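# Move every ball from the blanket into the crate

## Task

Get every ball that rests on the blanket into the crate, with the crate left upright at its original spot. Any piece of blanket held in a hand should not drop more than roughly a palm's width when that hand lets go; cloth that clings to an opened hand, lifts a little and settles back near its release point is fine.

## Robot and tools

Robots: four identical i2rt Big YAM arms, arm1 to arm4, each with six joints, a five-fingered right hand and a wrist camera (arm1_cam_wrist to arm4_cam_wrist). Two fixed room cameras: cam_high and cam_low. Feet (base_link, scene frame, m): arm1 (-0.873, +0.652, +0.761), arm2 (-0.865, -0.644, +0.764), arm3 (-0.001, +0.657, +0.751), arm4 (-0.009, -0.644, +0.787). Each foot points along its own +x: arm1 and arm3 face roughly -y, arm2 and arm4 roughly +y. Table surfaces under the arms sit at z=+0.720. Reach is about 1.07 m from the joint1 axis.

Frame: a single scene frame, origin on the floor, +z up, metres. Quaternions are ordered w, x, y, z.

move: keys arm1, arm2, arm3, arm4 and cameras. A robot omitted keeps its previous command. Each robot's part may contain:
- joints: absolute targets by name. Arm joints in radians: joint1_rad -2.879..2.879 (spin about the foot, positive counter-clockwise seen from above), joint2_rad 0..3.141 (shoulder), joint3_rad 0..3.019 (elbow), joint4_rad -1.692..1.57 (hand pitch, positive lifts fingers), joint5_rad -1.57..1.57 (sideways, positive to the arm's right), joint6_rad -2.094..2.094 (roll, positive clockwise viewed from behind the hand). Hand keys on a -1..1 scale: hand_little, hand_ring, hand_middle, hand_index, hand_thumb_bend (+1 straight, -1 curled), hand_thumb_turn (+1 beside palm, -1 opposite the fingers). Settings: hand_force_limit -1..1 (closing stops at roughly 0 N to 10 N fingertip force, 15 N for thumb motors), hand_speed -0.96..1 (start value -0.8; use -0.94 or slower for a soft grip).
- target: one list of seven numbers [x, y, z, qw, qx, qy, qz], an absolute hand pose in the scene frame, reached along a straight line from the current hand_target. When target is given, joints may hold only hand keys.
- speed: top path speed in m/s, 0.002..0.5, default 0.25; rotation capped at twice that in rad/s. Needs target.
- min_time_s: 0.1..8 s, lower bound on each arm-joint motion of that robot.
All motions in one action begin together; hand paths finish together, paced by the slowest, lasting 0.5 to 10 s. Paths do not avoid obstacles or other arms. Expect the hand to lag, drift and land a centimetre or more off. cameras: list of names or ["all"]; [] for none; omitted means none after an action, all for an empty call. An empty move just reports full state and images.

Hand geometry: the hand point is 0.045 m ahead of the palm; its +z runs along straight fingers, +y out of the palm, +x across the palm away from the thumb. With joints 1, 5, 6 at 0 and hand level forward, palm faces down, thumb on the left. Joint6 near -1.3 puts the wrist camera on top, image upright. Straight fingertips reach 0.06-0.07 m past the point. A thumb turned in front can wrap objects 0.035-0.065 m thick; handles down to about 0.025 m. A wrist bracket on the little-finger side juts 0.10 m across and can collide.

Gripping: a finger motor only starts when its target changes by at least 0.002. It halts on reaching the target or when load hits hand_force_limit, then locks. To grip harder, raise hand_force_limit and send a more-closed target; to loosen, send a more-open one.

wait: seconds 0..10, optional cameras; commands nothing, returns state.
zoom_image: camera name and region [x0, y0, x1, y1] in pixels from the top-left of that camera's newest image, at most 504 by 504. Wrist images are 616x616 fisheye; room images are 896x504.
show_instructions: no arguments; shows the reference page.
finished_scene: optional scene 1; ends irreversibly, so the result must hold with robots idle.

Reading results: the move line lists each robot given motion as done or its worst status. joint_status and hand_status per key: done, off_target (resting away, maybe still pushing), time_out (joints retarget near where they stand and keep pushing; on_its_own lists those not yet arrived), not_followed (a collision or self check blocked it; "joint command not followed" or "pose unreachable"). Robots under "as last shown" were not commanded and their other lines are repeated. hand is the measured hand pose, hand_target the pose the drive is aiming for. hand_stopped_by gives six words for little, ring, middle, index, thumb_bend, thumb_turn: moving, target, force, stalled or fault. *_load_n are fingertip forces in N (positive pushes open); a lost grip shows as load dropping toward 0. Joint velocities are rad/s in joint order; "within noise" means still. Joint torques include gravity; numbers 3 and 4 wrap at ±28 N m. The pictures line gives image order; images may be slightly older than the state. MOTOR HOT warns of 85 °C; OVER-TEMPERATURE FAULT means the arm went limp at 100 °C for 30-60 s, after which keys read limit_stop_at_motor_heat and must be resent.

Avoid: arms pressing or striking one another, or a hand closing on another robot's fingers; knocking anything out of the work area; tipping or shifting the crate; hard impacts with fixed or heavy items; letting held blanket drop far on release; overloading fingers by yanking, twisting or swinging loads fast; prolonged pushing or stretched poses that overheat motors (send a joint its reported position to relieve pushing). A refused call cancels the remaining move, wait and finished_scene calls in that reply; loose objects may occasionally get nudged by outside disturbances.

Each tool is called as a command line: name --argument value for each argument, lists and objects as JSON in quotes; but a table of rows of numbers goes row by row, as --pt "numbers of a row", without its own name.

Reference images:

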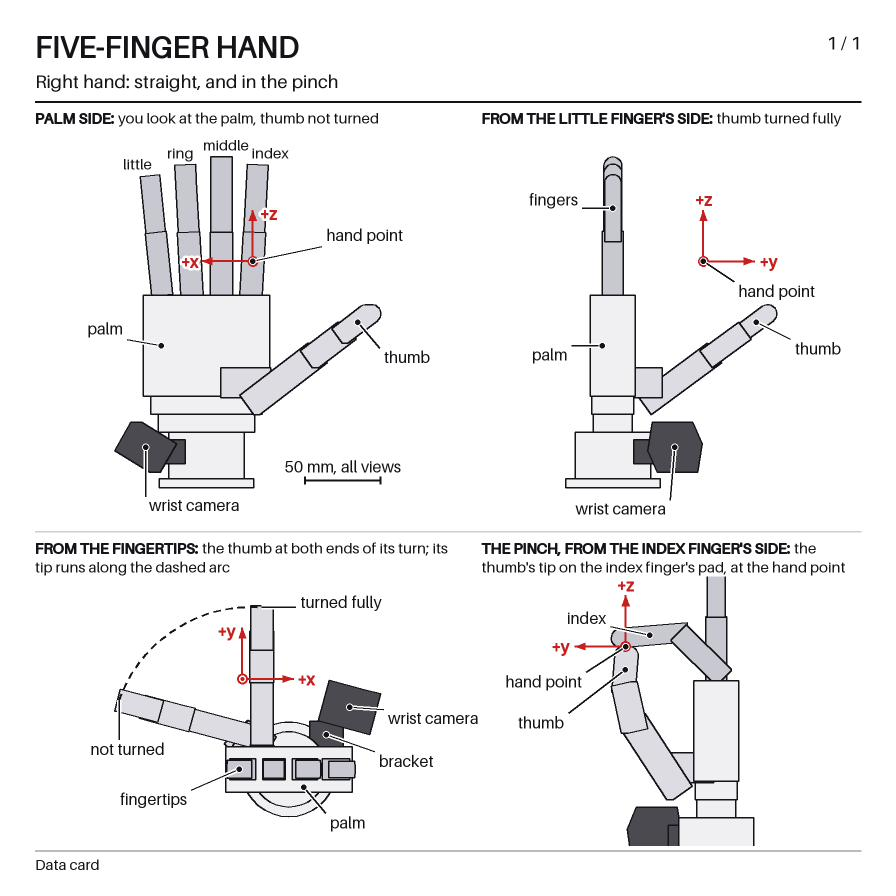

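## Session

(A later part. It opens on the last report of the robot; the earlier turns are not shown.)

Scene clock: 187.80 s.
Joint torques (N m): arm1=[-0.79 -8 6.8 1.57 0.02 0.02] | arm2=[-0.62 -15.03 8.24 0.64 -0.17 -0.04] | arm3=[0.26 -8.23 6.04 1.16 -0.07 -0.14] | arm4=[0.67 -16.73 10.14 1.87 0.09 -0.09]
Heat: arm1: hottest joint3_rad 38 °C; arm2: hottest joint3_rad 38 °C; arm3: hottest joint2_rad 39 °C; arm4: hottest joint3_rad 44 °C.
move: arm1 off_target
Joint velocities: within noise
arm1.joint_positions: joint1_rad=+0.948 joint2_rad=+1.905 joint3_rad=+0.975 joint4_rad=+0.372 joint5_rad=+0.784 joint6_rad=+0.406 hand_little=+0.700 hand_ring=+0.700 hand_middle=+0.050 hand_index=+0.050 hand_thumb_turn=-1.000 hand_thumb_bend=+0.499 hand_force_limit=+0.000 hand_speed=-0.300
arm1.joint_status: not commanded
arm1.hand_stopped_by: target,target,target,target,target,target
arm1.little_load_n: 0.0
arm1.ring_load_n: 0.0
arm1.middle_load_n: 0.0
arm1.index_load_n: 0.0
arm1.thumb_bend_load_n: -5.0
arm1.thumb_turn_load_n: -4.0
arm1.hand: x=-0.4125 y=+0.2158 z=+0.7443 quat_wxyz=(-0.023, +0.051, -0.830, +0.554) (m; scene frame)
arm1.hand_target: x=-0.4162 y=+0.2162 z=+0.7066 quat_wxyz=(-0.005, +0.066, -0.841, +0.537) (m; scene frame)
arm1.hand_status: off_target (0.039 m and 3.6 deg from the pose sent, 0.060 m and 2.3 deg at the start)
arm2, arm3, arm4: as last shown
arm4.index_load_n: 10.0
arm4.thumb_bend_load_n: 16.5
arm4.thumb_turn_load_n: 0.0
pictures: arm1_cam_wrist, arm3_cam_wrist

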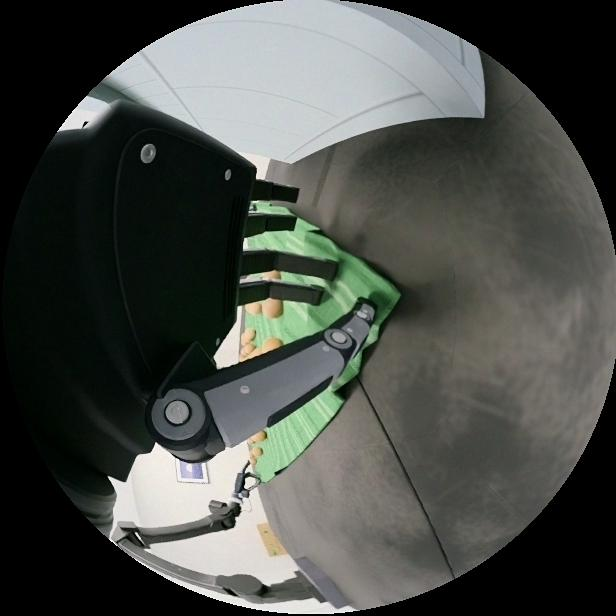

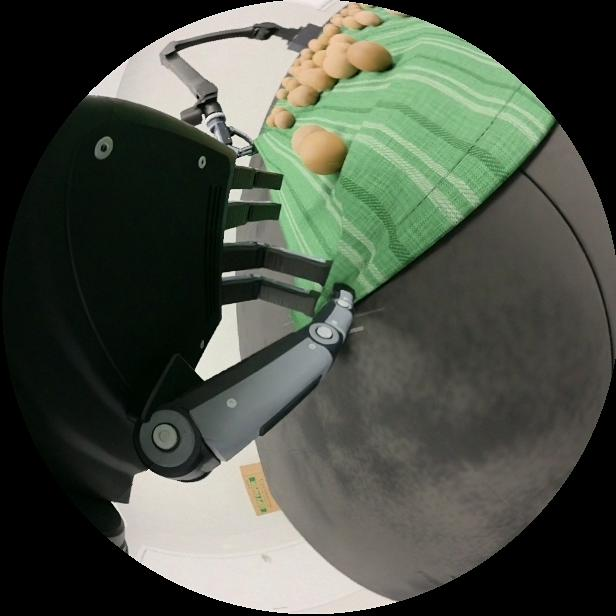

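move --arm1 '{"joints": {"hand_speed": -0.8, "hand_force_limit": 0.5, "hand_index": -0.6, "hand_middle": -0.6, "hand_thumb_bend": -0.4}}' --arm3 '{"joints": {"hand_speed": -0.85, "hand_force_limit": 0.8, "hand_index": -0.65, "hand_middle": -0.65, "hand_thumb_bend": -0.45}}' --cameras '[]'

move --arm1 '{"joints": {"hand_speed": -0.85, "hand_force_limit": 0.8, "hand_index": -0.65, "hand_middle": -0.65, "hand_thumb_bend": -0.45}}' --arm3 '{"target": [0.491, 0.328, 0.80, 0.0980, -0.2112, 0.8165, -0.5283], "speed": 0.08}' --cameras '["arm1_cam_wrist", "arm3_cam_wrist"]'

zoom_image --camera "arm1_cam_wrist" --region '[220, 180, 420, 380]'

zoom_image --camera "arm3_cam_wrist" --region '[220, 180, 420, 380]'

Scene clock: 196.77 s.
Joint torques (N m): arm1=[-0.79 -9.11 6.31 1.58 0.04 0.03] | arm2=[-0.62 -14.97 8.24 0.65 -0.16 -0.04] | arm3=[-0.15 -8.12 6.31 1.07 -0.12 -0.12] | arm4=[0.67 -16.73 10.17 1.88 0.09 -0.09]
Heat: arm1: hottest joint3_rad 39 °C; arm2: hottest joint3_rad 38 °C; arm3: hottest joint2_rad 39 °C; arm4: hottest joint3_rad 44 °C.
move: arm1 off_target; arm3 off_target
Joint velocities: within noise
arm1.joint_positions: joint1_rad=+0.948 joint2_rad=+1.918 joint3_rad=+0.983 joint4_rad=+0.372 joint5_rad=+0.784 joint6_rad=+0.406 hand_little=+0.700 hand_ring=+0.700 hand_middle=-0.279 hand_index=-0.335 hand_thumb_turn=-1.000 hand_thumb_bend=+0.319 hand_force_limit=+0.500 hand_speed=-0.800
arm1.joint_status: hand_middle off_target (ended at -0.279, target -0.600); hand_index off_target (ended at -0.335, target -0.600); hand_thumb_bend off_target (ended at +0.319, target -0.400); the others done
arm1.hand_stopped_by: target,target,force,force,force,target
arm1.little_load_n: 0.0
arm1.ring_load_n: 0.0
arm1.middle_load_n: 9.0
arm1.index_load_n: 5.5
arm1.thumb_bend_load_n: 13.0
arm1.thumb_turn_load_n: -1.0
arm1.hand: x=-0.4110 y=+0.2150 z=+0.7399 quat_wxyz=(-0.022, +0.052, -0.831, +0.553) (m; scene frame)
arm1.hand_target: x=-0.4161 y=+0.2161 z=+0.7067 quat_wxyz=(-0.005, +0.066, -0.841, +0.537) (m; scene frame)
arm1.hand_status: not commanded
arm2, arm4: as last shown
arm3.joint_positions: joint1_rad=+1.096 joint2_rad=+1.851 joint3_rad=+0.825 joint4_rad=+0.541 joint5_rad=+0.598 joint6_rad=+0.267 hand_little=+0.700 hand_ring=+0.700 hand_middle=-0.271 hand_index=-0.327 hand_thumb_turn=-1.000 hand_thumb_bend=+0.333 hand_force_limit=+0.800 hand_speed=-0.850
arm3.joint_status: hand_middle off_target (ended at -0.271, target -0.650); hand_index off_target (ended at -0.327, target -0.650); hand_thumb_bend off_target (ended at +0.333, target -0.450); the others done
arm3.hand_stopped_by: target,target,force,force,force,target
arm3.little_load_n: 0.0
arm3.ring_load_n: 0.0
arm3.middle_load_n: 11.5
arm3.index_load_n: 10.0
arm3.thumb_bend_load_n: 14.5
arm3.thumb_turn_load_n: -3.0
arm3.hand: x=+0.4988 y=+0.3227 z=+0.7357 quat_wxyz=(-0.114, +0.194, -0.808, +0.545) (m; scene frame)
arm3.hand_target: x=+0.4914 y=+0.3280 z=+0.7064 quat_wxyz=(-0.098, +0.211, -0.817, +0.528) (m; scene frame)
arm3.hand_status: not commanded
pictures: none
No camera images: "cameras" was empty.

Scene clock: 198.67 s.
Joint torques (N m): arm1=[-0.73 -9.05 6.3 1.52 0.04 0.02] | arm2=[-0.67 -14.97 8.23 0.65 -0.17 -0.04] | arm3=[0.32 -10.52 9.59 1.07 0.06 -0.08] | arm4=[0.5 -16.79 10.14 1.88 0.16 -0.1]
Heat: arm1: hottest joint3_rad 39 °C; arm2: hottest joint3_rad 38 °C; arm3: hottest joint2_rad 39 °C; arm4: hottest joint3_rad 44 °C.
move: arm1 off_target; arm3 off_target
Joint velocities: within noise
arm1.joint_positions: joint1_rad=+0.948 joint2_rad=+1.918 joint3_rad=+0.983 joint4_rad=+0.372 joint5_rad=+0.784 joint6_rad=+0.406 hand_little=+0.700 hand_ring=+0.700 hand_middle=-0.288 hand_index=-0.359 hand_thumb_turn=-1.000 hand_thumb_bend=+0.319 hand_force_limit=+0.800 hand_speed=-0.850
arm1.joint_status: hand_middle off_target (ended at -0.288, target -0.650); hand_index off_target (ended at -0.359, target -0.650); hand_thumb_bend off_target (ended at +0.319, target -0.450); the others done
arm1.hand_stopped_by: target,target,force,force,force,target
arm1.little_load_n: 0.0
arm1.ring_load_n: 0.0
arm1.middle_load_n: 11.5
arm1.index_load_n: 8.5
arm1.thumb_bend_load_n: 17.0
arm1.thumb_turn_load_n: -1.0
arm1.hand: x=-0.4109 y=+0.2149 z=+0.7400 quat_wxyz=(-0.022, +0.052, -0.831, +0.553) (m; scene frame)
arm1.hand_target: x=-0.4161 y=+0.2161 z=+0.7067 quat_wxyz=(-0.005, +0.066, -0.841, +0.537) (m; scene frame)
arm1.hand_status: not commanded
arm2, arm4: as last shown
arm2.little_load_n: -0.5
arm2.middle_load_n: 9.0
arm2.index_load_n: 9.0
arm3.joint_positions: joint1_rad=+1.088 joint2_rad=+1.674 joint3_rad=+0.829 joint4_rad=+0.281 joint5_rad=+0.594 joint6_rad=+0.264 hand_little=+0.700 hand_ring=+0.700 hand_middle=-0.270 hand_index=-0.327 hand_thumb_turn=-1.000 hand_thumb_bend=+0.333 hand_force_limit=+0.800 hand_speed=-0.850
arm3.joint_status: not commanded
arm3.hand_stopped_by: target,target,force,force,force,target
arm3.little_load_n: 0.0
arm3.ring_load_n: 0.0
arm3.middle_load_n: 14.0
arm3.index_load_n: 6.0
arm3.thumb_bend_load_n: 12.5
arm3.thumb_turn_load_n: -1.5
arm3.hand: x=+0.4775 y=+0.3298 z=+0.7852 quat_wxyz=(-0.088, +0.210, -0.821, +0.523) (m; scene frame)
arm3.hand_target: x=+0.4907 y=+0.3283 z=+0.8003 quat_wxyz=(-0.098, +0.211, -0.816, +0.529) (m; scene frame)
arm3.hand_status: off_target (0.020 m and 1.5 deg from the pose sent, 0.065 m and 3.5 deg at the start)
arm4.joint_positions: joint1_rad=-0.984 joint2_rad=+2.025 joint3_rad=+1.226 joint4_rad=+0.321 joint5_rad=-0.188 joint6_rad=-0.137 hand_little=+0.700 hand_ring=+0.700 hand_middle=-0.285 hand_index=-0.334 hand_thumb_turn=-1.000 hand_thumb_bend=+0.315 hand_force_limit=+0.900 hand_speed=-0.850
arm4.index_load_n: 9.5
arm4.thumb_bend_load_n: 17.5
arm4.hand: x=+0.5553 y=-0.1962 z=+0.7842 quat_wxyz=(-0.483, +0.795, -0.301, +0.210) (m; scene frame)
arm4.hand_target: x=+0.5658 y=-0.1941 z=+0.8002 quat_wxyz=(-0.489, +0.790, -0.295, +0.223) (m; scene frame)
pictures: arm1_cam_wrist, arm3_cam_wrist

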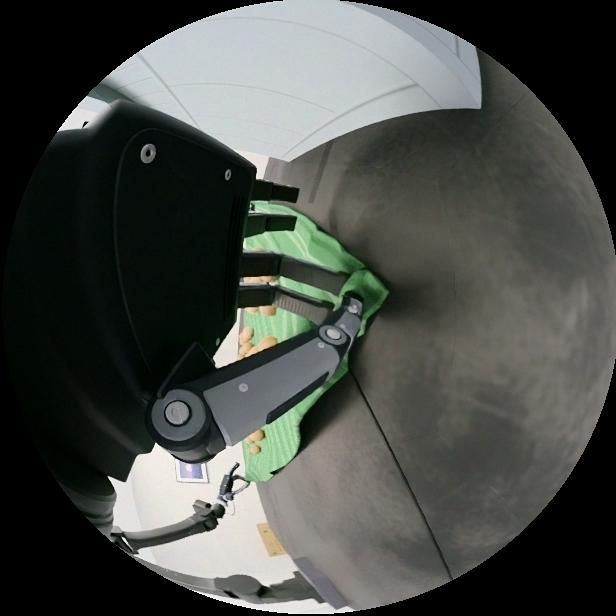

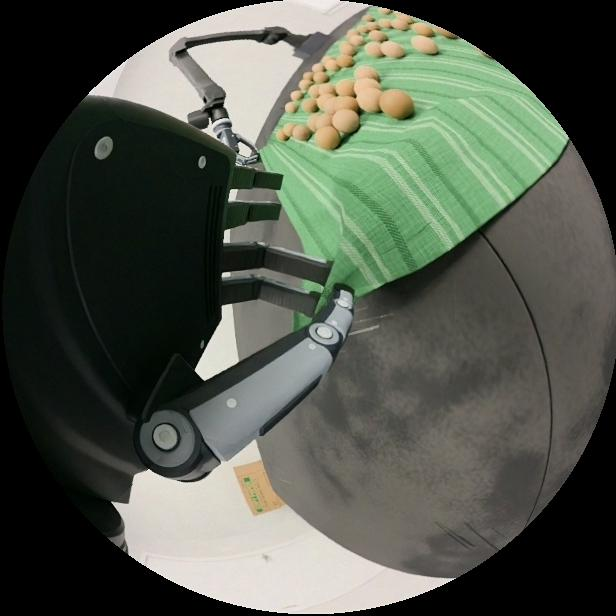

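Scaled by 2.520 from the camera's 616x616 image, which has a finer 880x880 frame.

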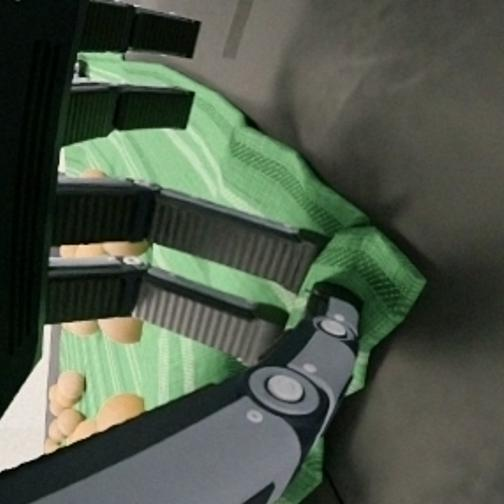

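Scaled by 2.520 from the camera's 616x616 image, which has a finer 880x880 frame.

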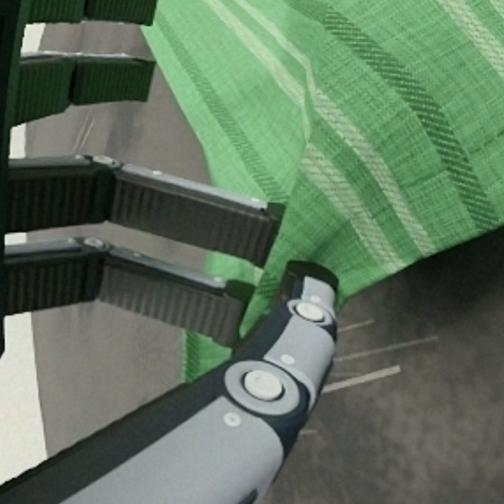

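move --arm1 '{"target": [-0.415, 0.216, 0.80, 0.0047, -0.0663, 0.8407, -0.5373], "speed": 0.08}' --cameras '["arm1_cam_wrist", "cam_high"]'

Scene clock: 219.67 s.
Joint torques (N m): arm1=[-0.67 -14.39 8.32 0.88 0.41 0.02] | arm2=[-0.62 -14.97 8.23 0.64 -0.17 -0.04] | arm3=[0.85 -11.69 9.77 0.94 0.02 -0.12] | arm4=[0.5 -16.73 10.13 1.88 0.19 -0.09]
Heat: arm1: hottest joint3_rad 39 °C; arm2: hottest joint3_rad 39 °C; arm3: hottest joint2_rad 39 °C; arm4: hottest joint3_rad 44 °C.
move: arm1 off_target
Joint velocities: within noise
arm1.joint_positions: joint1_rad=+0.946 joint2_rad=+1.793 joint3_rad=+0.996 joint4_rad=+0.157 joint5_rad=+0.778 joint6_rad=+0.406 hand_little=+0.700 hand_ring=+0.700 hand_middle=-0.288 hand_index=-0.359 hand_thumb_turn=-1.000 hand_thumb_bend=+0.320 hand_force_limit=+0.800 hand_speed=-0.850
arm1.joint_status: not commanded
arm1.hand_stopped_by: target,target,force,force,force,target
arm1.little_load_n: 0.0
arm1.ring_load_n: 0.0
arm1.middle_load_n: 12.0
arm1.index_load_n: 8.0
arm1.thumb_bend_load_n: 18.0
arm1.thumb_turn_load_n: 0.5
arm1.hand: x=-0.4236 y=+0.2239 z=+0.7816 quat_wxyz=(+0.001, +0.070, -0.844, +0.532) (m; scene frame)
arm1.hand_target: x=-0.4154 y=+0.2162 z=+0.8002 quat_wxyz=(-0.005, +0.066, -0.841, +0.538) (m; scene frame)
arm1.hand_status: off_target (0.022 m and 1.1 deg from the pose sent, 0.060 m and 3.3 deg at the start)
arm2.joint_positions: joint1_rad=-1.110 joint2_rad=+1.740 joint3_rad=+0.864 joint4_rad=+0.412 joint5_rad=-0.278 joint6_rad=-0.203 hand_little=+0.700 hand_ring=+0.700 hand_middle=-0.201 hand_index=-0.245 hand_thumb_turn=-1.000 hand_thumb_bend=+0.253 hand_force_limit=+0.900 hand_speed=-0.850
arm2.joint_status: not commanded
arm2.hand_stopped_by: target,target,force,force,force,target
arm2.little_load_n: 0.0
arm2.ring_load_n: 0.0
arm2.middle_load_n: 9.0
arm2.index_load_n: 9.5
arm2.thumb_bend_load_n: 13.5
arm2.thumb_turn_load_n: 0.0
arm2.hand: x=-0.3700 y=-0.3039 z=+0.7840 quat_wxyz=(-0.483, +0.795, -0.295, +0.217) (m; scene frame)
arm2.hand_target: x=-0.3612 y=-0.3031 z=+0.8001 quat_wxyz=(-0.489, +0.790, -0.295, +0.223) (m; scene frame)
arm2.hand_status: not commanded
arm3: as last shown
arm3.middle_load_n: 13.5
arm4.joint_positions: joint1_rad=-0.983 joint2_rad=+2.025 joint3_rad=+1.226 joint4_rad=+0.321 joint5_rad=-0.189 joint6_rad=-0.137 hand_little=+0.700 hand_ring=+0.700 hand_middle=-0.285 hand_index=-0.334 hand_thumb_turn=-1.000 hand_thumb_bend=+0.315 hand_force_limit=+0.900 hand_speed=-0.850
arm4.joint_status: not commanded
arm4.hand_stopped_by: target,target,force,force,force,target
arm4.little_load_n: 0.0
arm4.ring_load_n: 0.0
arm4.middle_load_n: 14.0
arm4.index_load_n: 10.0
arm4.thumb_bend_load_n: 17.0
arm4.thumb_turn_load_n: 0.5
arm4.hand: x=+0.5544 y=-0.1952 z=+0.7843 quat_wxyz=(-0.484, +0.795, -0.300, +0.209) (m; scene frame)
arm4.hand_target: x=+0.5657 y=-0.1941 z=+0.8002 quat_wxyz=(-0.489, +0.790, -0.295, +0.223) (m; scene frame)
arm4.hand_status: not commanded
pictures: arm1_cam_wrist, cam_high

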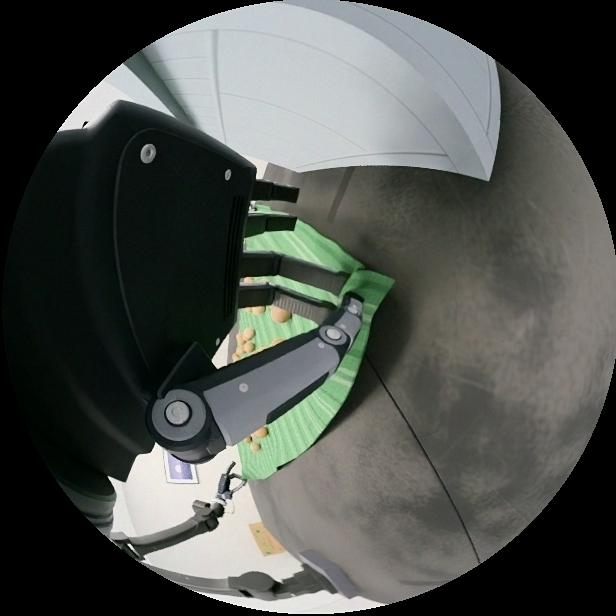

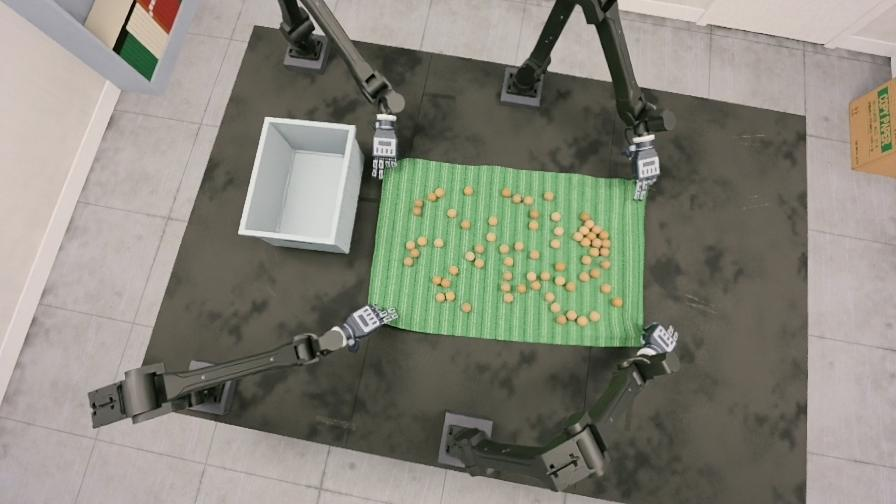

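move --arm1 '{"target": [-0.405, 0.208, 0.90, 0.0047, -0.0663, 0.8407, -0.5373], "speed": 0.06}' --arm2 '{"target": [-0.352, -0.293, 0.90, 0.4890, -0.7899, 0.2953, -0.2228], "speed": 0.06}' --arm3 '{"target": [0.465, 0.315, 0.90, 0.0980, -0.2112, 0.8165, -0.5283], "speed": 0.06}' --arm4 '{"target": [0.540, -0.188, 0.90, 0.4890, -0.7899, 0.2953, -0.2228], "speed": 0.06}' --cameras '["cam_high", "cam_low"]'

Scene clock: 226.50 s.
Joint torques (N m): arm1=[-0.73 -14.68 10.61 0.94 0.58 0] | arm2=[-0.03 -15.27 11.12 0.69 -0.09 0.01] | arm3=[-0.03 -9.64 13.01 1.39 0.03 -0.1] | arm4=[0.5 -16.26 11.99 2 0.32 -0.02]
Heat: arm1: hottest joint3_rad 39 °C; arm2: hottest joint3_rad 39 °C; arm3: hottest joint3_rad 40 °C; arm4: hottest joint3_rad 44 °C.
move: arm1 off_target; arm2 off_target; arm3 off_target; arm4 off_target
Joint velocities: within noise
arm1.joint_positions: joint1_rad=+0.946 joint2_rad=+1.666 joint3_rad=+1.115 joint4_rad=-0.114 joint5_rad=+0.773 joint6_rad=+0.406 hand_little=+0.700 hand_ring=+0.700 hand_middle=-0.288 hand_index=-0.359 hand_thumb_turn=-1.000 hand_thumb_bend=+0.320 hand_force_limit=+0.800 hand_speed=-0.850
arm1.joint_status: not commanded
arm1.hand_stopped_by: target,target,force,force,force,target
arm1.little_load_n: 0.0
arm1.ring_load_n: 0.0
arm1.middle_load_n: 11.5
arm1.index_load_n: 7.0
arm1.thumb_bend_load_n: 18.0
arm1.thumb_turn_load_n: 1.0
arm1.hand: x=-0.4156 y=+0.2192 z=+0.8659 quat_wxyz=(+0.008, +0.077, -0.848, +0.524) (m; scene frame)
arm1.hand_target: x=-0.4060 y=+0.2087 z=+0.9002 quat_wxyz=(-0.005, +0.066, -0.840, +0.538) (m; scene frame)
arm1.hand_status: off_target (0.037 m and 2.6 deg from the pose sent, 0.121 m and 1.1 deg at the start)
arm2.joint_positions: joint1_rad=-1.110 joint2_rad=+1.589 joint3_rad=+0.977 joint4_rad=+0.121 joint5_rad=-0.273 joint6_rad=-0.203 hand_little=+0.700 hand_ring=+0.700 hand_middle=-0.201 hand_index=-0.245 hand_thumb_turn=-1.000 hand_thumb_bend=+0.253 hand_force_limit=+0.900 hand_speed=-0.850
arm2.joint_status: not commanded
arm2.hand_stopped_by: target,target,force,force,force,target
arm2.little_load_n: 0.0
arm2.ring_load_n: -0.5
arm2.middle_load_n: 9.5
arm2.index_load_n: 9.0
arm2.thumb_bend_load_n: 13.0
arm2.thumb_turn_load_n: -0.5
arm2.hand: x=-0.3622 y=-0.3007 z=+0.8678 quat_wxyz=(-0.473, +0.801, -0.301, +0.211) (m; scene frame)
arm2.hand_target: x=-0.3528 y=-0.2935 z=+0.9000 quat_wxyz=(-0.489, +0.790, -0.295, +0.223) (m; scene frame)
arm2.hand_status: off_target (0.035 m and 2.7 deg from the pose sent, 0.118 m and 1.2 deg at the start)
arm3.joint_positions: joint1_rad=+1.034 joint2_rad=+1.456 joint3_rad=+0.868 joint4_rad=+0.007 joint5_rad=+0.547 joint6_rad=+0.228 hand_little=+0.700 hand_ring=+0.700 hand_middle=-0.270 hand_index=-0.327 hand_thumb_turn=-1.000 hand_thumb_bend=+0.333 hand_force_limit=+0.800 hand_speed=-0.850
arm3.joint_status: not commanded
arm3.hand_stopped_by: target,target,force,force,force,target
arm3.little_load_n: 0.0
arm3.ring_load_n: 0.0
arm3.middle_load_n: 12.5
arm3.index_load_n: 6.0
arm3.thumb_bend_load_n: 12.5
arm3.thumb_turn_load_n: -2.0
arm3.hand: x=+0.4459 y=+0.3216 z=+0.8685 quat_wxyz=(-0.078, +0.217, -0.827, +0.513) (m; scene frame)
arm3.hand_target: x=+0.4637 y=+0.3158 z=+0.9004 quat_wxyz=(-0.098, +0.211, -0.816, +0.529) (m; scene frame)
arm3.hand_status: off_target (0.037 m and 3.2 deg from the pose sent, 0.117 m and 1.5 deg at the start)
arm4.joint_positions: joint1_rad=-0.948 joint2_rad=+1.835 joint3_rad=+1.226 joint4_rad=+0.112 joint5_rad=-0.162 joint6_rad=-0.130 hand_little=+0.700 hand_ring=+0.700 hand_middle=-0.285 hand_index=-0.334 hand_thumb_turn=-1.000 hand_thumb_bend=+0.315 hand_force_limit=+0.900 hand_speed=-0.850
arm4.joint_status: not commanded
arm4.hand_stopped_by: target,target,force,force,force,target
arm4.little_load_n: 0.0
arm4.ring_load_n: 0.0
arm4.middle_load_n: 14.0
arm4.index_load_n: 9.0
arm4.thumb_bend_load_n: 16.5
arm4.thumb_turn_load_n: 0.5
arm4.hand: x=+0.5260 y=-0.1905 z=+0.8719 quat_wxyz=(-0.475, +0.802, -0.299, +0.205) (m; scene frame)
arm4.hand_target: x=+0.5394 y=-0.1886 z=+0.9002 quat_wxyz=(-0.489, +0.790, -0.295, +0.223) (m; scene frame)
arm4.hand_status: off_target (0.031 m and 2.9 deg from the pose sent, 0.117 m and 1.9 deg at the start)
pictures: cam_high, cam_low

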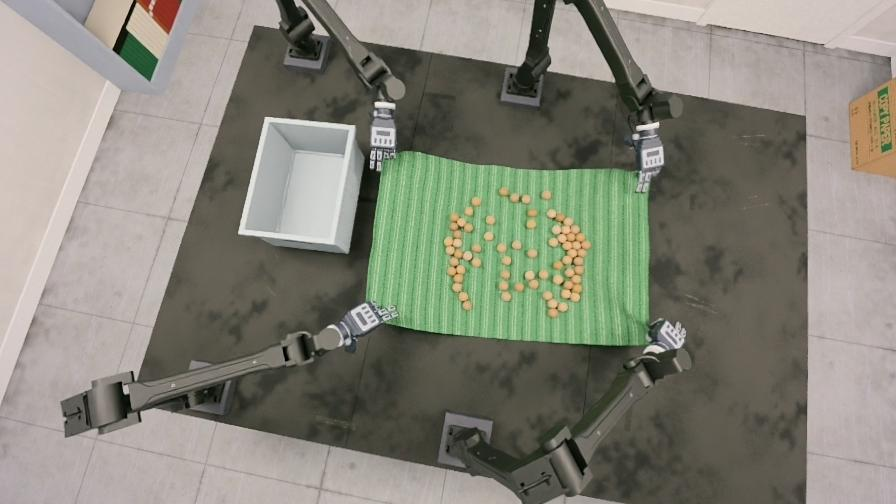

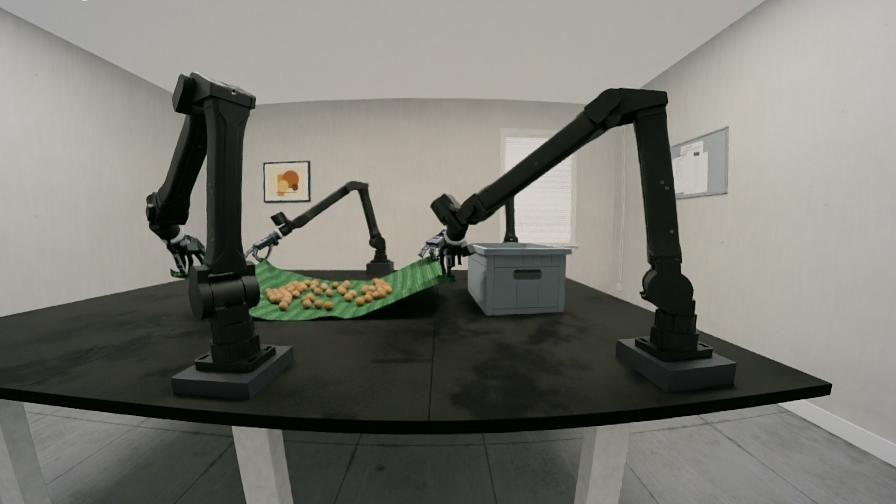

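move --arm1 '{"target": [-0.405, 0.190, 0.98, 0.0047, -0.0663, 0.8407, -0.5373], "speed": 0.06}' --arm2 '{"target": [-0.352, -0.278, 0.98, 0.4890, -0.7899, 0.2953, -0.2228], "speed": 0.06}' --arm3 '{"target": [0.465, 0.298, 0.98, 0.0980, -0.2112, 0.8165, -0.5283], "speed": 0.06}' --arm4 '{"target": [0.535, -0.172, 0.98, 0.4890, -0.7899, 0.2953, -0.2228], "speed": 0.06}' --cameras '["cam_high", "cam_low"]'

Scene clock: 234.17 s.
Joint torques (N m): arm1=[-1.61 -15.27 12.11 1.02 0.72 -0.15] | arm2=[0.38 -15.79 12.77 0.75 -0.19 0.13] | arm3=[0.79 -10.58 15.25 1.73 -0.21 0.02] | arm4=[0.38 -16.15 16.91 2.11 0.34 0]
Heat: arm1: hottest joint3_rad 40 °C; arm2: hottest joint3_rad 40 °C; arm3: hottest joint3_rad 41 °C; arm4: hottest joint3_rad 45 °C.
move: arm1 off_target; arm2 off_target; arm3 off_target; arm4 off_target
Joint velocities: within noise
arm1.joint_positions: joint1_rad=+0.930 joint2_rad=+1.614 joint3_rad=+1.255 joint4_rad=-0.309 joint5_rad=+0.748 joint6_rad=+0.401 hand_little=+0.700 hand_ring=+0.700 hand_middle=-0.288 hand_index=-0.359 hand_thumb_turn=-1.000 hand_thumb_bend=+0.320 hand_force_limit=+0.800 hand_speed=-0.850
arm1.joint_status: not commanded
arm1.hand_stopped_by: target,target,force,force,force,target
arm1.little_load_n: 0.0
arm1.ring_load_n: 0.0
arm1.middle_load_n: 11.5
arm1.index_load_n: 6.0
arm1.thumb_bend_load_n: 17.5
arm1.thumb_turn_load_n: 1.5
arm1.hand: x=-0.4085 y=+0.2065 z=+0.9341 quat_wxyz=(+0.005, +0.078, -0.852, +0.518) (m; scene frame)
arm1.hand_target: x=-0.4066 y=+0.1914 z=+0.9799 quat_wxyz=(-0.005, +0.066, -0.840, +0.538) (m; scene frame)
arm1.hand_status: off_target (0.049 m and 3.1 deg from the pose sent, 0.118 m and 2.6 deg at the start)
arm2.joint_positions: joint1_rad=-1.089 joint2_rad=+1.518 joint3_rad=+1.108 joint4_rad=-0.095 joint5_rad=-0.246 joint6_rad=-0.203 hand_little=+0.700 hand_ring=+0.700 hand_middle=-0.201 hand_index=-0.245 hand_thumb_turn=-1.000 hand_thumb_bend=+0.253 hand_force_limit=+0.900 hand_speed=-0.850
arm2.joint_status: not commanded
arm2.hand_stopped_by: target,target,force,force,force,target
arm2.little_load_n: 0.0
arm2.ring_load_n: 0.0
arm2.middle_load_n: 10.0
arm2.index_load_n: 9.0
arm2.thumb_bend_load_n: 13.0
arm2.thumb_turn_load_n: 0.0
arm2.hand: x=-0.3581 y=-0.2891 z=+0.9362 quat_wxyz=(-0.465, +0.805, -0.301, +0.212) (m; scene frame)
arm2.hand_target: x=-0.3534 y=-0.2788 z=+0.9800 quat_wxyz=(-0.490, +0.790, -0.295, +0.223) (m; scene frame)
arm2.hand_status: off_target (0.046 m and 3.5 deg from the pose sent, 0.115 m and 2.7 deg at the start)
arm3.joint_positions: joint1_rad=+0.993 joint2_rad=+1.389 joint3_rad=+1.005 joint4_rad=-0.217 joint5_rad=+0.520 joint6_rad=+0.199 hand_little=+0.700 hand_ring=+0.700 hand_middle=-0.270 hand_index=-0.327 hand_thumb_turn=-1.000 hand_thumb_bend=+0.333 hand_force_limit=+0.800 hand_speed=-0.850
arm3.joint_status: not commanded
arm3.hand_stopped_by: target,target,force,force,force,target
arm3.little_load_n: 0.0
arm3.ring_load_n: -0.5
arm3.middle_load_n: 12.5
arm3.index_load_n: 6.0
arm3.thumb_bend_load_n: 13.0
arm3.thumb_turn_load_n: -2.5
arm3.hand: x=+0.4396 y=+0.3038 z=+0.9323 quat_wxyz=(-0.064, +0.224, -0.832, +0.504) (m; scene frame)
arm3.hand_target: x=+0.4622 y=+0.2999 z=+0.9805 quat_wxyz=(-0.098, +0.211, -0.816, +0.528) (m; scene frame)
arm3.hand_status: off_target (0.054 m and 5.3 deg from the pose sent, 0.116 m and 3.2 deg at the start)
arm4.joint_positions: joint1_rad=-0.922 joint2_rad=+1.750 joint3_rad=+1.292 joint4_rad=-0.090 joint5_rad=-0.138 joint6_rad=-0.120 hand_little=+0.700 hand_ring=+0.700 hand_middle=-0.285 hand_index=-0.334 hand_thumb_turn=-1.000 hand_thumb_bend=+0.315 hand_force_limit=+0.900 hand_speed=-0.850
arm4.joint_status: not commanded
arm4.hand_stopped_by: target,target,force,force,force,target
arm4.little_load_n: 0.0
arm4.ring_load_n: 0.0
arm4.middle_load_n: 13.5
arm4.index_load_n: 9.0
arm4.thumb_bend_load_n: 17.0
arm4.thumb_turn_load_n: 0.5
arm4.hand: x=+0.5082 y=-0.1850 z=+0.9238 quat_wxyz=(-0.456, +0.814, -0.305, +0.194) (m; scene frame)
arm4.hand_target: x=+0.5315 y=-0.1749 z=+0.9811 quat_wxyz=(-0.489, +0.790, -0.295, +0.223) (m; scene frame)
arm4.hand_status: off_target (0.064 m and 5.8 deg from the pose sent, 0.110 m and 2.9 deg at the start)
pictures: cam_high, cam_low

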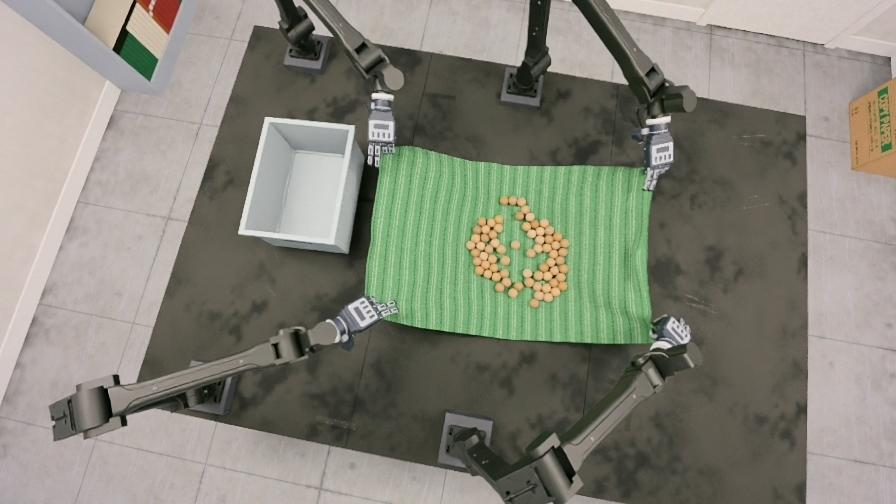

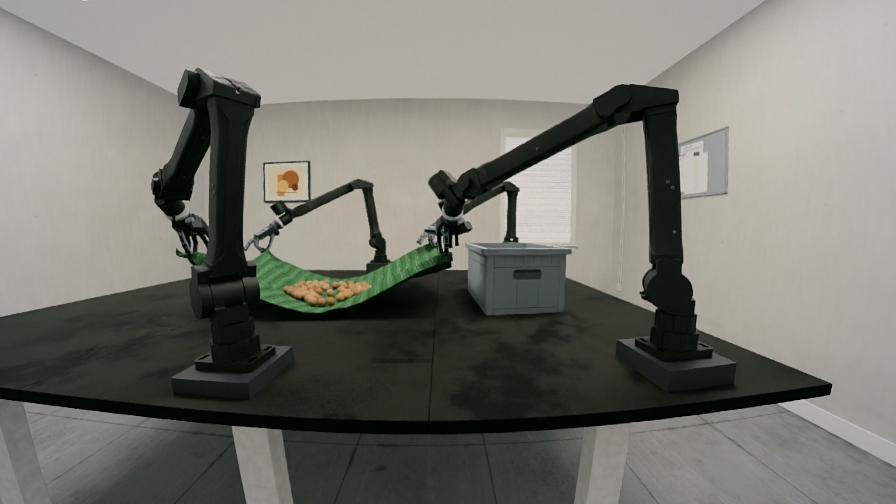

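move --arm1 '{"target": [-0.405, 0.165, 1.06, 0.0047, -0.0663, 0.8407, -0.5373], "speed": 0.06}' --arm2 '{"target": [-0.352, -0.255, 1.06, 0.4890, -0.7899, 0.2953, -0.2228], "speed": 0.06}' --arm3 '{"target": [0.470, 0.272, 1.065, 0.0980, -0.2112, 0.8165, -0.5283], "speed": 0.06}' --arm4 '{"target": [0.535, -0.150, 1.07, 0.4890, -0.7899, 0.2953, -0.2228], "speed": 0.06}' --cameras '["cam_high", "cam_low"]'

Scene clock: 241.90 s.
Joint torques (N m): arm1=[-1.96 -15.09 13.29 1.02 0.86 -0.18] | arm2=[0.67 -16.79 14.06 0.62 -0.31 0.19] | arm3=[1.67 -10.23 16.47 1.96 -0.3 0.06] | arm4=[-0.09 -16.67 19.07 2.44 0.53 -0.04]
Heat: arm1: hottest joint3_rad 42 °C; arm2: hottest joint3_rad 43 °C; arm3: hottest joint3_rad 43 °C; arm4: hottest joint3_rad 46 °C.
move: arm1 off_target; arm2 off_target; arm3 off_target; arm4 off_target
Joint velocities: within noise
arm1.joint_positions: joint1_rad=+0.897 joint2_rad=+1.606 joint3_rad=+1.451 joint4_rad=-0.499 joint5_rad=+0.714 joint6_rad=+0.377 hand_little=+0.700 hand_ring=+0.700 hand_middle=-0.288 hand_index=-0.359 hand_thumb_turn=-1.000 hand_thumb_bend=+0.320 hand_force_limit=+0.800 hand_speed=-0.850
arm1.joint_status: not commanded
arm1.hand_stopped_by: target,target,force,force,force,target
arm1.little_load_n: -0.5
arm1.ring_load_n: 0.0
arm1.middle_load_n: 11.5
arm1.index_load_n: 5.5
arm1.thumb_bend_load_n: 17.5
arm1.thumb_turn_load_n: 2.0
arm1.hand: x=-0.4026 y=+0.1828 z=+1.0104 quat_wxyz=(+0.002, +0.080, -0.853, +0.516) (m; scene frame)
arm1.hand_target: x=-0.4070 y=+0.1669 z=+1.0597 quat_wxyz=(-0.005, +0.066, -0.840, +0.538) (m; scene frame)
arm1.hand_status: off_target (0.053 m and 3.4 deg from the pose sent, 0.133 m and 3.1 deg at the start)
arm2.joint_positions: joint1_rad=-1.055 joint2_rad=+1.505 joint3_rad=+1.290 joint4_rad=-0.302 joint5_rad=-0.208 joint6_rad=-0.191 hand_little=+0.700 hand_ring=+0.700 hand_middle=-0.201 hand_index=-0.245 hand_thumb_turn=-1.000 hand_thumb_bend=+0.253 hand_force_limit=+0.900 hand_speed=-0.850
arm2.joint_status: not commanded
arm2.hand_stopped_by: target,target,force,force,force,target
arm2.little_load_n: 0.0
arm2.ring_load_n: 0.0
arm2.middle_load_n: 10.0
arm2.index_load_n: 9.5
arm2.thumb_bend_load_n: 13.0
arm2.thumb_turn_load_n: 0.0
arm2.hand: x=-0.3518 y=-0.2676 z=+1.0041 quat_wxyz=(-0.457, +0.809, -0.303, +0.212) (m; scene frame)
arm2.hand_target: x=-0.3539 y=-0.2565 z=+1.0594 quat_wxyz=(-0.490, +0.790, -0.295, +0.222) (m; scene frame)
arm2.hand_status: off_target (0.057 m and 4.5 deg from the pose sent, 0.129 m and 3.6 deg at the start)
arm3.joint_positions: joint1_rad=+0.945 joint2_rad=+1.378 joint3_rad=+1.222 joint4_rad=-0.436 joint5_rad=+0.485 joint6_rad=+0.168 hand_little=+0.700 hand_ring=+0.700 hand_middle=-0.270 hand_index=-0.327 hand_thumb_turn=-1.000 hand_thumb_bend=+0.333 hand_force_limit=+0.800 hand_speed=-0.850
arm3.joint_status: not commanded
arm3.hand_stopped_by: target,target,force,force,force,target
arm3.little_load_n: 0.0
arm3.ring_load_n: 0.0
arm3.middle_load_n: 11.5
arm3.index_load_n: 5.5
arm3.thumb_bend_load_n: 14.0
arm3.thumb_turn_load_n: -3.0
arm3.hand: x=+0.4422 y=+0.2758 z=+1.0165 quat_wxyz=(-0.060, +0.223, -0.833, +0.503) (m; scene frame)
arm3.hand_target: x=+0.4666 y=+0.2746 z=+1.0653 quat_wxyz=(-0.098, +0.211, -0.816, +0.528) (m; scene frame)
arm3.hand_status: off_target (0.056 m and 5.7 deg from the pose sent, 0.140 m and 5.3 deg at the start)
arm4.joint_positions: joint1_rad=-0.885 joint2_rad=+1.727 joint3_rad=+1.482 joint4_rad=-0.332 joint5_rad=-0.116 joint6_rad=-0.102 hand_little=+0.700 hand_ring=+0.700 hand_middle=-0.285 hand_index=-0.334 hand_thumb_turn=-1.000 hand_thumb_bend=+0.315 hand_force_limit=+0.900 hand_speed=-0.850
arm4.joint_status: not commanded
arm4.hand_stopped_by: target,target,force,force,force,target
arm4.little_load_n: 0.0
arm4.ring_load_n: 0.0
arm4.middle_load_n: 13.5
arm4.index_load_n: 9.0
arm4.thumb_bend_load_n: 17.0
arm4.thumb_turn_load_n: 1.0
arm4.hand: x=+0.5040 y=-0.1592 z=+0.9978 quat_wxyz=(-0.446, +0.821, -0.305, +0.184) (m; scene frame)
arm4.hand_target: x=+0.5294 y=-0.1546 z=+1.0706 quat_wxyz=(-0.489, +0.790, -0.296, +0.223) (m; scene frame)
arm4.hand_status: off_target (0.079 m and 7.6 deg from the pose sent, 0.153 m and 5.9 deg at the start)
pictures: cam_high, cam_low

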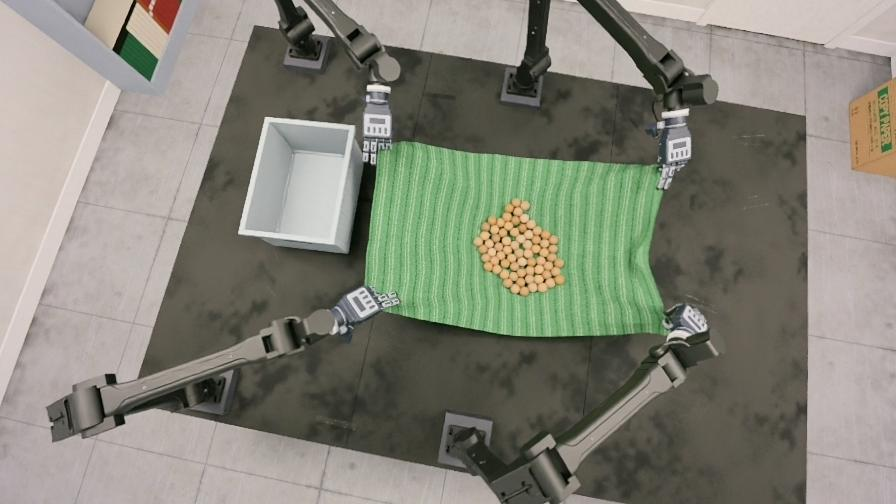

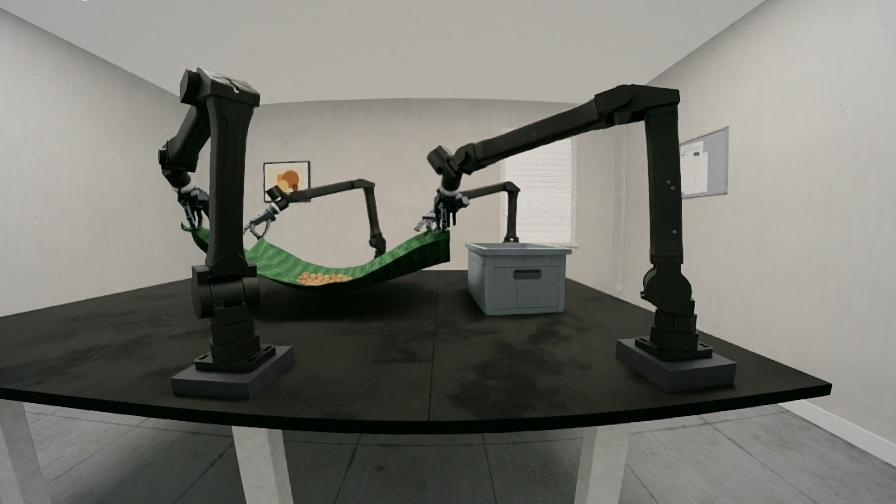

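move --arm1 '{"target": [-0.415, 0.165, 1.27, 0.0047, -0.0663, 0.8407, -0.5373], "speed": 0.1}' --arm2 '{"target": [-0.365, -0.24, 1.27, 0.4890, -0.7899, 0.2953, -0.2228], "speed": 0.1}' --arm3 '{"target": [0.455, 0.262, 1.275, 0.0980, -0.2112, 0.8165, -0.5283], "speed": 0.1}' --arm4 '{"target": [0.520, -0.150, 1.29, 0.4890, -0.7899, 0.2953, -0.2228], "speed": 0.1}' --cameras '["cam_high", "cam_low"]'

Scene clock: 257.37 s.
Joint torques (N m): arm1=[-2.26 -14.56 13.61 1.05 0.98 -0.15] | arm2=[0.79 -15.91 14.6 0.75 -0.32 0.19] | arm3=[0.67 -9.99 14.63 1.88 -0.17 0.03] | arm4=[-0.56 -14.8 18.48 2.69 0.62 -0.07]
Heat: arm1: hottest joint3_rad 45 °C; arm2: hottest joint3_rad 44 °C; arm3: hottest joint3_rad 47 °C; arm4: hottest joint3_rad 49 °C.
move: arm1 off_target; arm2 off_target; arm3 off_target; arm4 off_target
Joint velocities: within noise
arm1.joint_positions: joint1_rad=+0.890 joint2_rad=+1.701 joint3_rad=+2.148 joint4_rad=-1.088 joint5_rad=+0.701 joint6_rad=+0.364 hand_little=+0.700 hand_ring=+0.700 hand_middle=-0.288 hand_index=-0.359 hand_thumb_turn=-1.000 hand_thumb_bend=+0.320 hand_force_limit=+0.800 hand_speed=-0.850
arm1.joint_status: not commanded
arm1.hand_stopped_by: target,target,force,force,force,target
arm1.little_load_n: 0.0
arm1.ring_load_n: 0.0
arm1.middle_load_n: 11.5
arm1.index_load_n: 5.0
arm1.thumb_bend_load_n: 17.5
arm1.thumb_turn_load_n: 2.0
arm1.hand: x=-0.3989 y=+0.1759 z=+1.2260 quat_wxyz=(-0.001, +0.083, -0.852, +0.517) (m; scene frame)
arm1.hand_target: x=-0.4167 y=+0.1672 z=+1.2685 quat_wxyz=(-0.005, +0.066, -0.840, +0.539) (m; scene frame)
arm1.hand_status: off_target (0.048 m and 3.3 deg from the pose sent, 0.261 m and 3.4 deg at the start)
arm2.joint_positions: joint1_rad=-1.019 joint2_rad=+1.568 joint3_rad=+1.937 joint4_rad=-0.874 joint5_rad=-0.172 joint6_rad=-0.174 hand_little=+0.700 hand_ring=+0.700 hand_middle=-0.201 hand_index=-0.245 hand_thumb_turn=-1.000 hand_thumb_bend=+0.253 hand_force_limit=+0.900 hand_speed=-0.850
arm2.joint_status: not commanded
arm2.hand_stopped_by: target,target,force,force,force,target
arm2.little_load_n: 0.0
arm2.ring_load_n: 0.0
arm2.middle_load_n: 9.5
arm2.index_load_n: 9.5
arm2.thumb_bend_load_n: 12.5
arm2.thumb_turn_load_n: 0.0
arm2.hand: x=-0.3520 y=-0.2466 z=+1.2218 quat_wxyz=(-0.459, +0.807, -0.303, +0.216) (m; scene frame)
arm2.hand_target: x=-0.3667 y=-0.2417 z=+1.2689 quat_wxyz=(-0.490, +0.790, -0.295, +0.223) (m; scene frame)
arm2.hand_status: off_target (0.050 m and 4.1 deg from the pose sent, 0.268 m and 4.5 deg at the start)
arm3.joint_positions: joint1_rad=+0.911 joint2_rad=+1.478 joint3_rad=+1.912 joint4_rad=-0.992 joint5_rad=+0.445 joint6_rad=+0.152 hand_little=+0.700 hand_ring=+0.700 hand_middle=-0.270 hand_index=-0.327 hand_thumb_turn=-1.000 hand_thumb_bend=+0.333 hand_force_limit=+0.800 hand_speed=-0.850
arm3.joint_status: not commanded
arm3.hand_stopped_by: target,target,force,force,force,target
arm3.little_load_n: 0.0
arm3.ring_load_n: 0.0
arm3.middle_load_n: 10.5
arm3.index_load_n: 5.5
arm3.thumb_bend_load_n: 14.0
arm3.thumb_turn_load_n: -2.5
arm3.hand: x=+0.4456 y=+0.2593 z=+1.2405 quat_wxyz=(-0.073, +0.220, -0.829, +0.509) (m; scene frame)
arm3.hand_target: x=+0.4533 y=+0.2631 z=+1.2744 quat_wxyz=(-0.098, +0.211, -0.816, +0.529) (m; scene frame)
arm3.hand_status: off_target (0.036 m and 4.0 deg from the pose sent, 0.259 m and 5.7 deg at the start)
arm4.joint_positions: joint1_rad=-0.866 joint2_rad=+1.792 joint3_rad=+2.213 joint4_rad=-0.964 joint5_rad=-0.105 joint6_rad=-0.093 hand_little=+0.700 hand_ring=+0.700 hand_middle=-0.285 hand_index=-0.334 hand_thumb_turn=-1.000 hand_thumb_bend=+0.315 hand_force_limit=+0.900 hand_speed=-0.850
arm4.joint_status: not commanded
arm4.hand_stopped_by: target,target,force,force,force,target
arm4.little_load_n: 0.0
arm4.ring_load_n: 0.0
arm4.middle_load_n: 13.5
arm4.index_load_n: 8.5
arm4.thumb_bend_load_n: 17.5
arm4.thumb_turn_load_n: 1.5
arm4.hand: x=+0.4996 y=-0.1457 z=+1.2438 quat_wxyz=(-0.459, +0.815, -0.300, +0.189) (m; scene frame)
arm4.hand_target: x=+0.5164 y=-0.1531 z=+1.2892 quat_wxyz=(-0.490, +0.789, -0.296, +0.223) (m; scene frame)
arm4.hand_status: off_target (0.051 m and 5.9 deg from the pose sent, 0.293 m and 7.6 deg at the start; pose on its path clipped on 25 of 100 steps)
pictures: cam_high, cam_low

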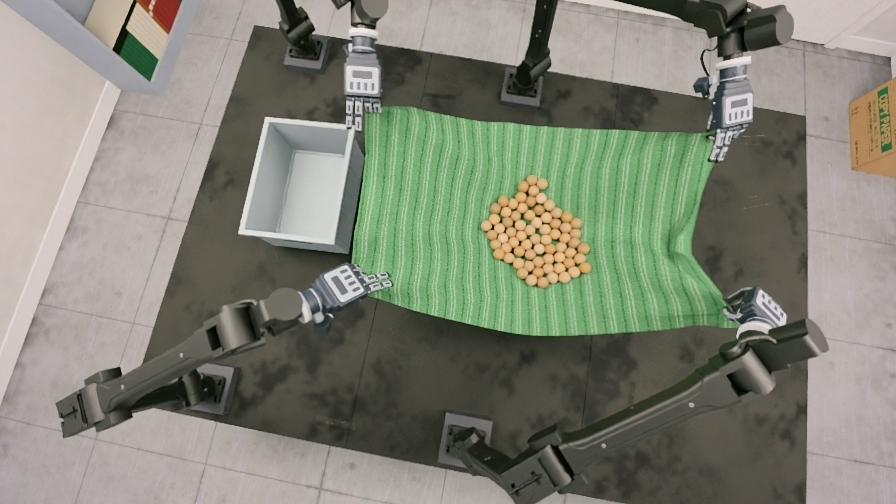

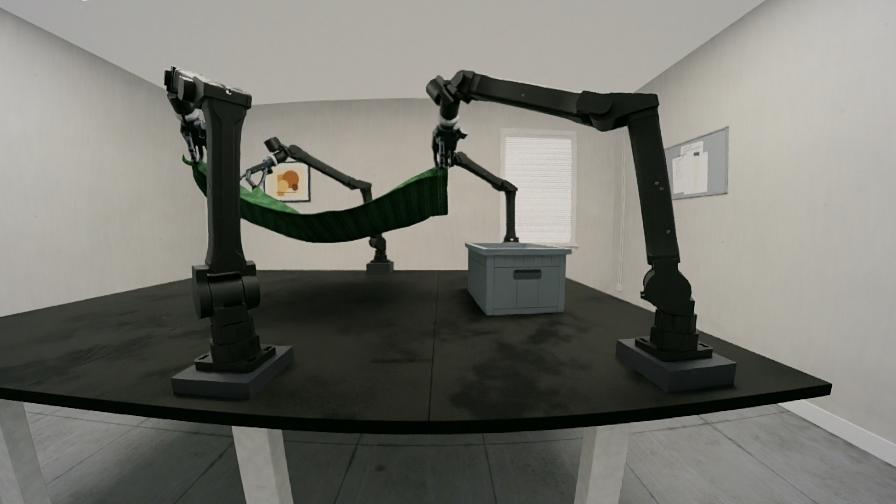

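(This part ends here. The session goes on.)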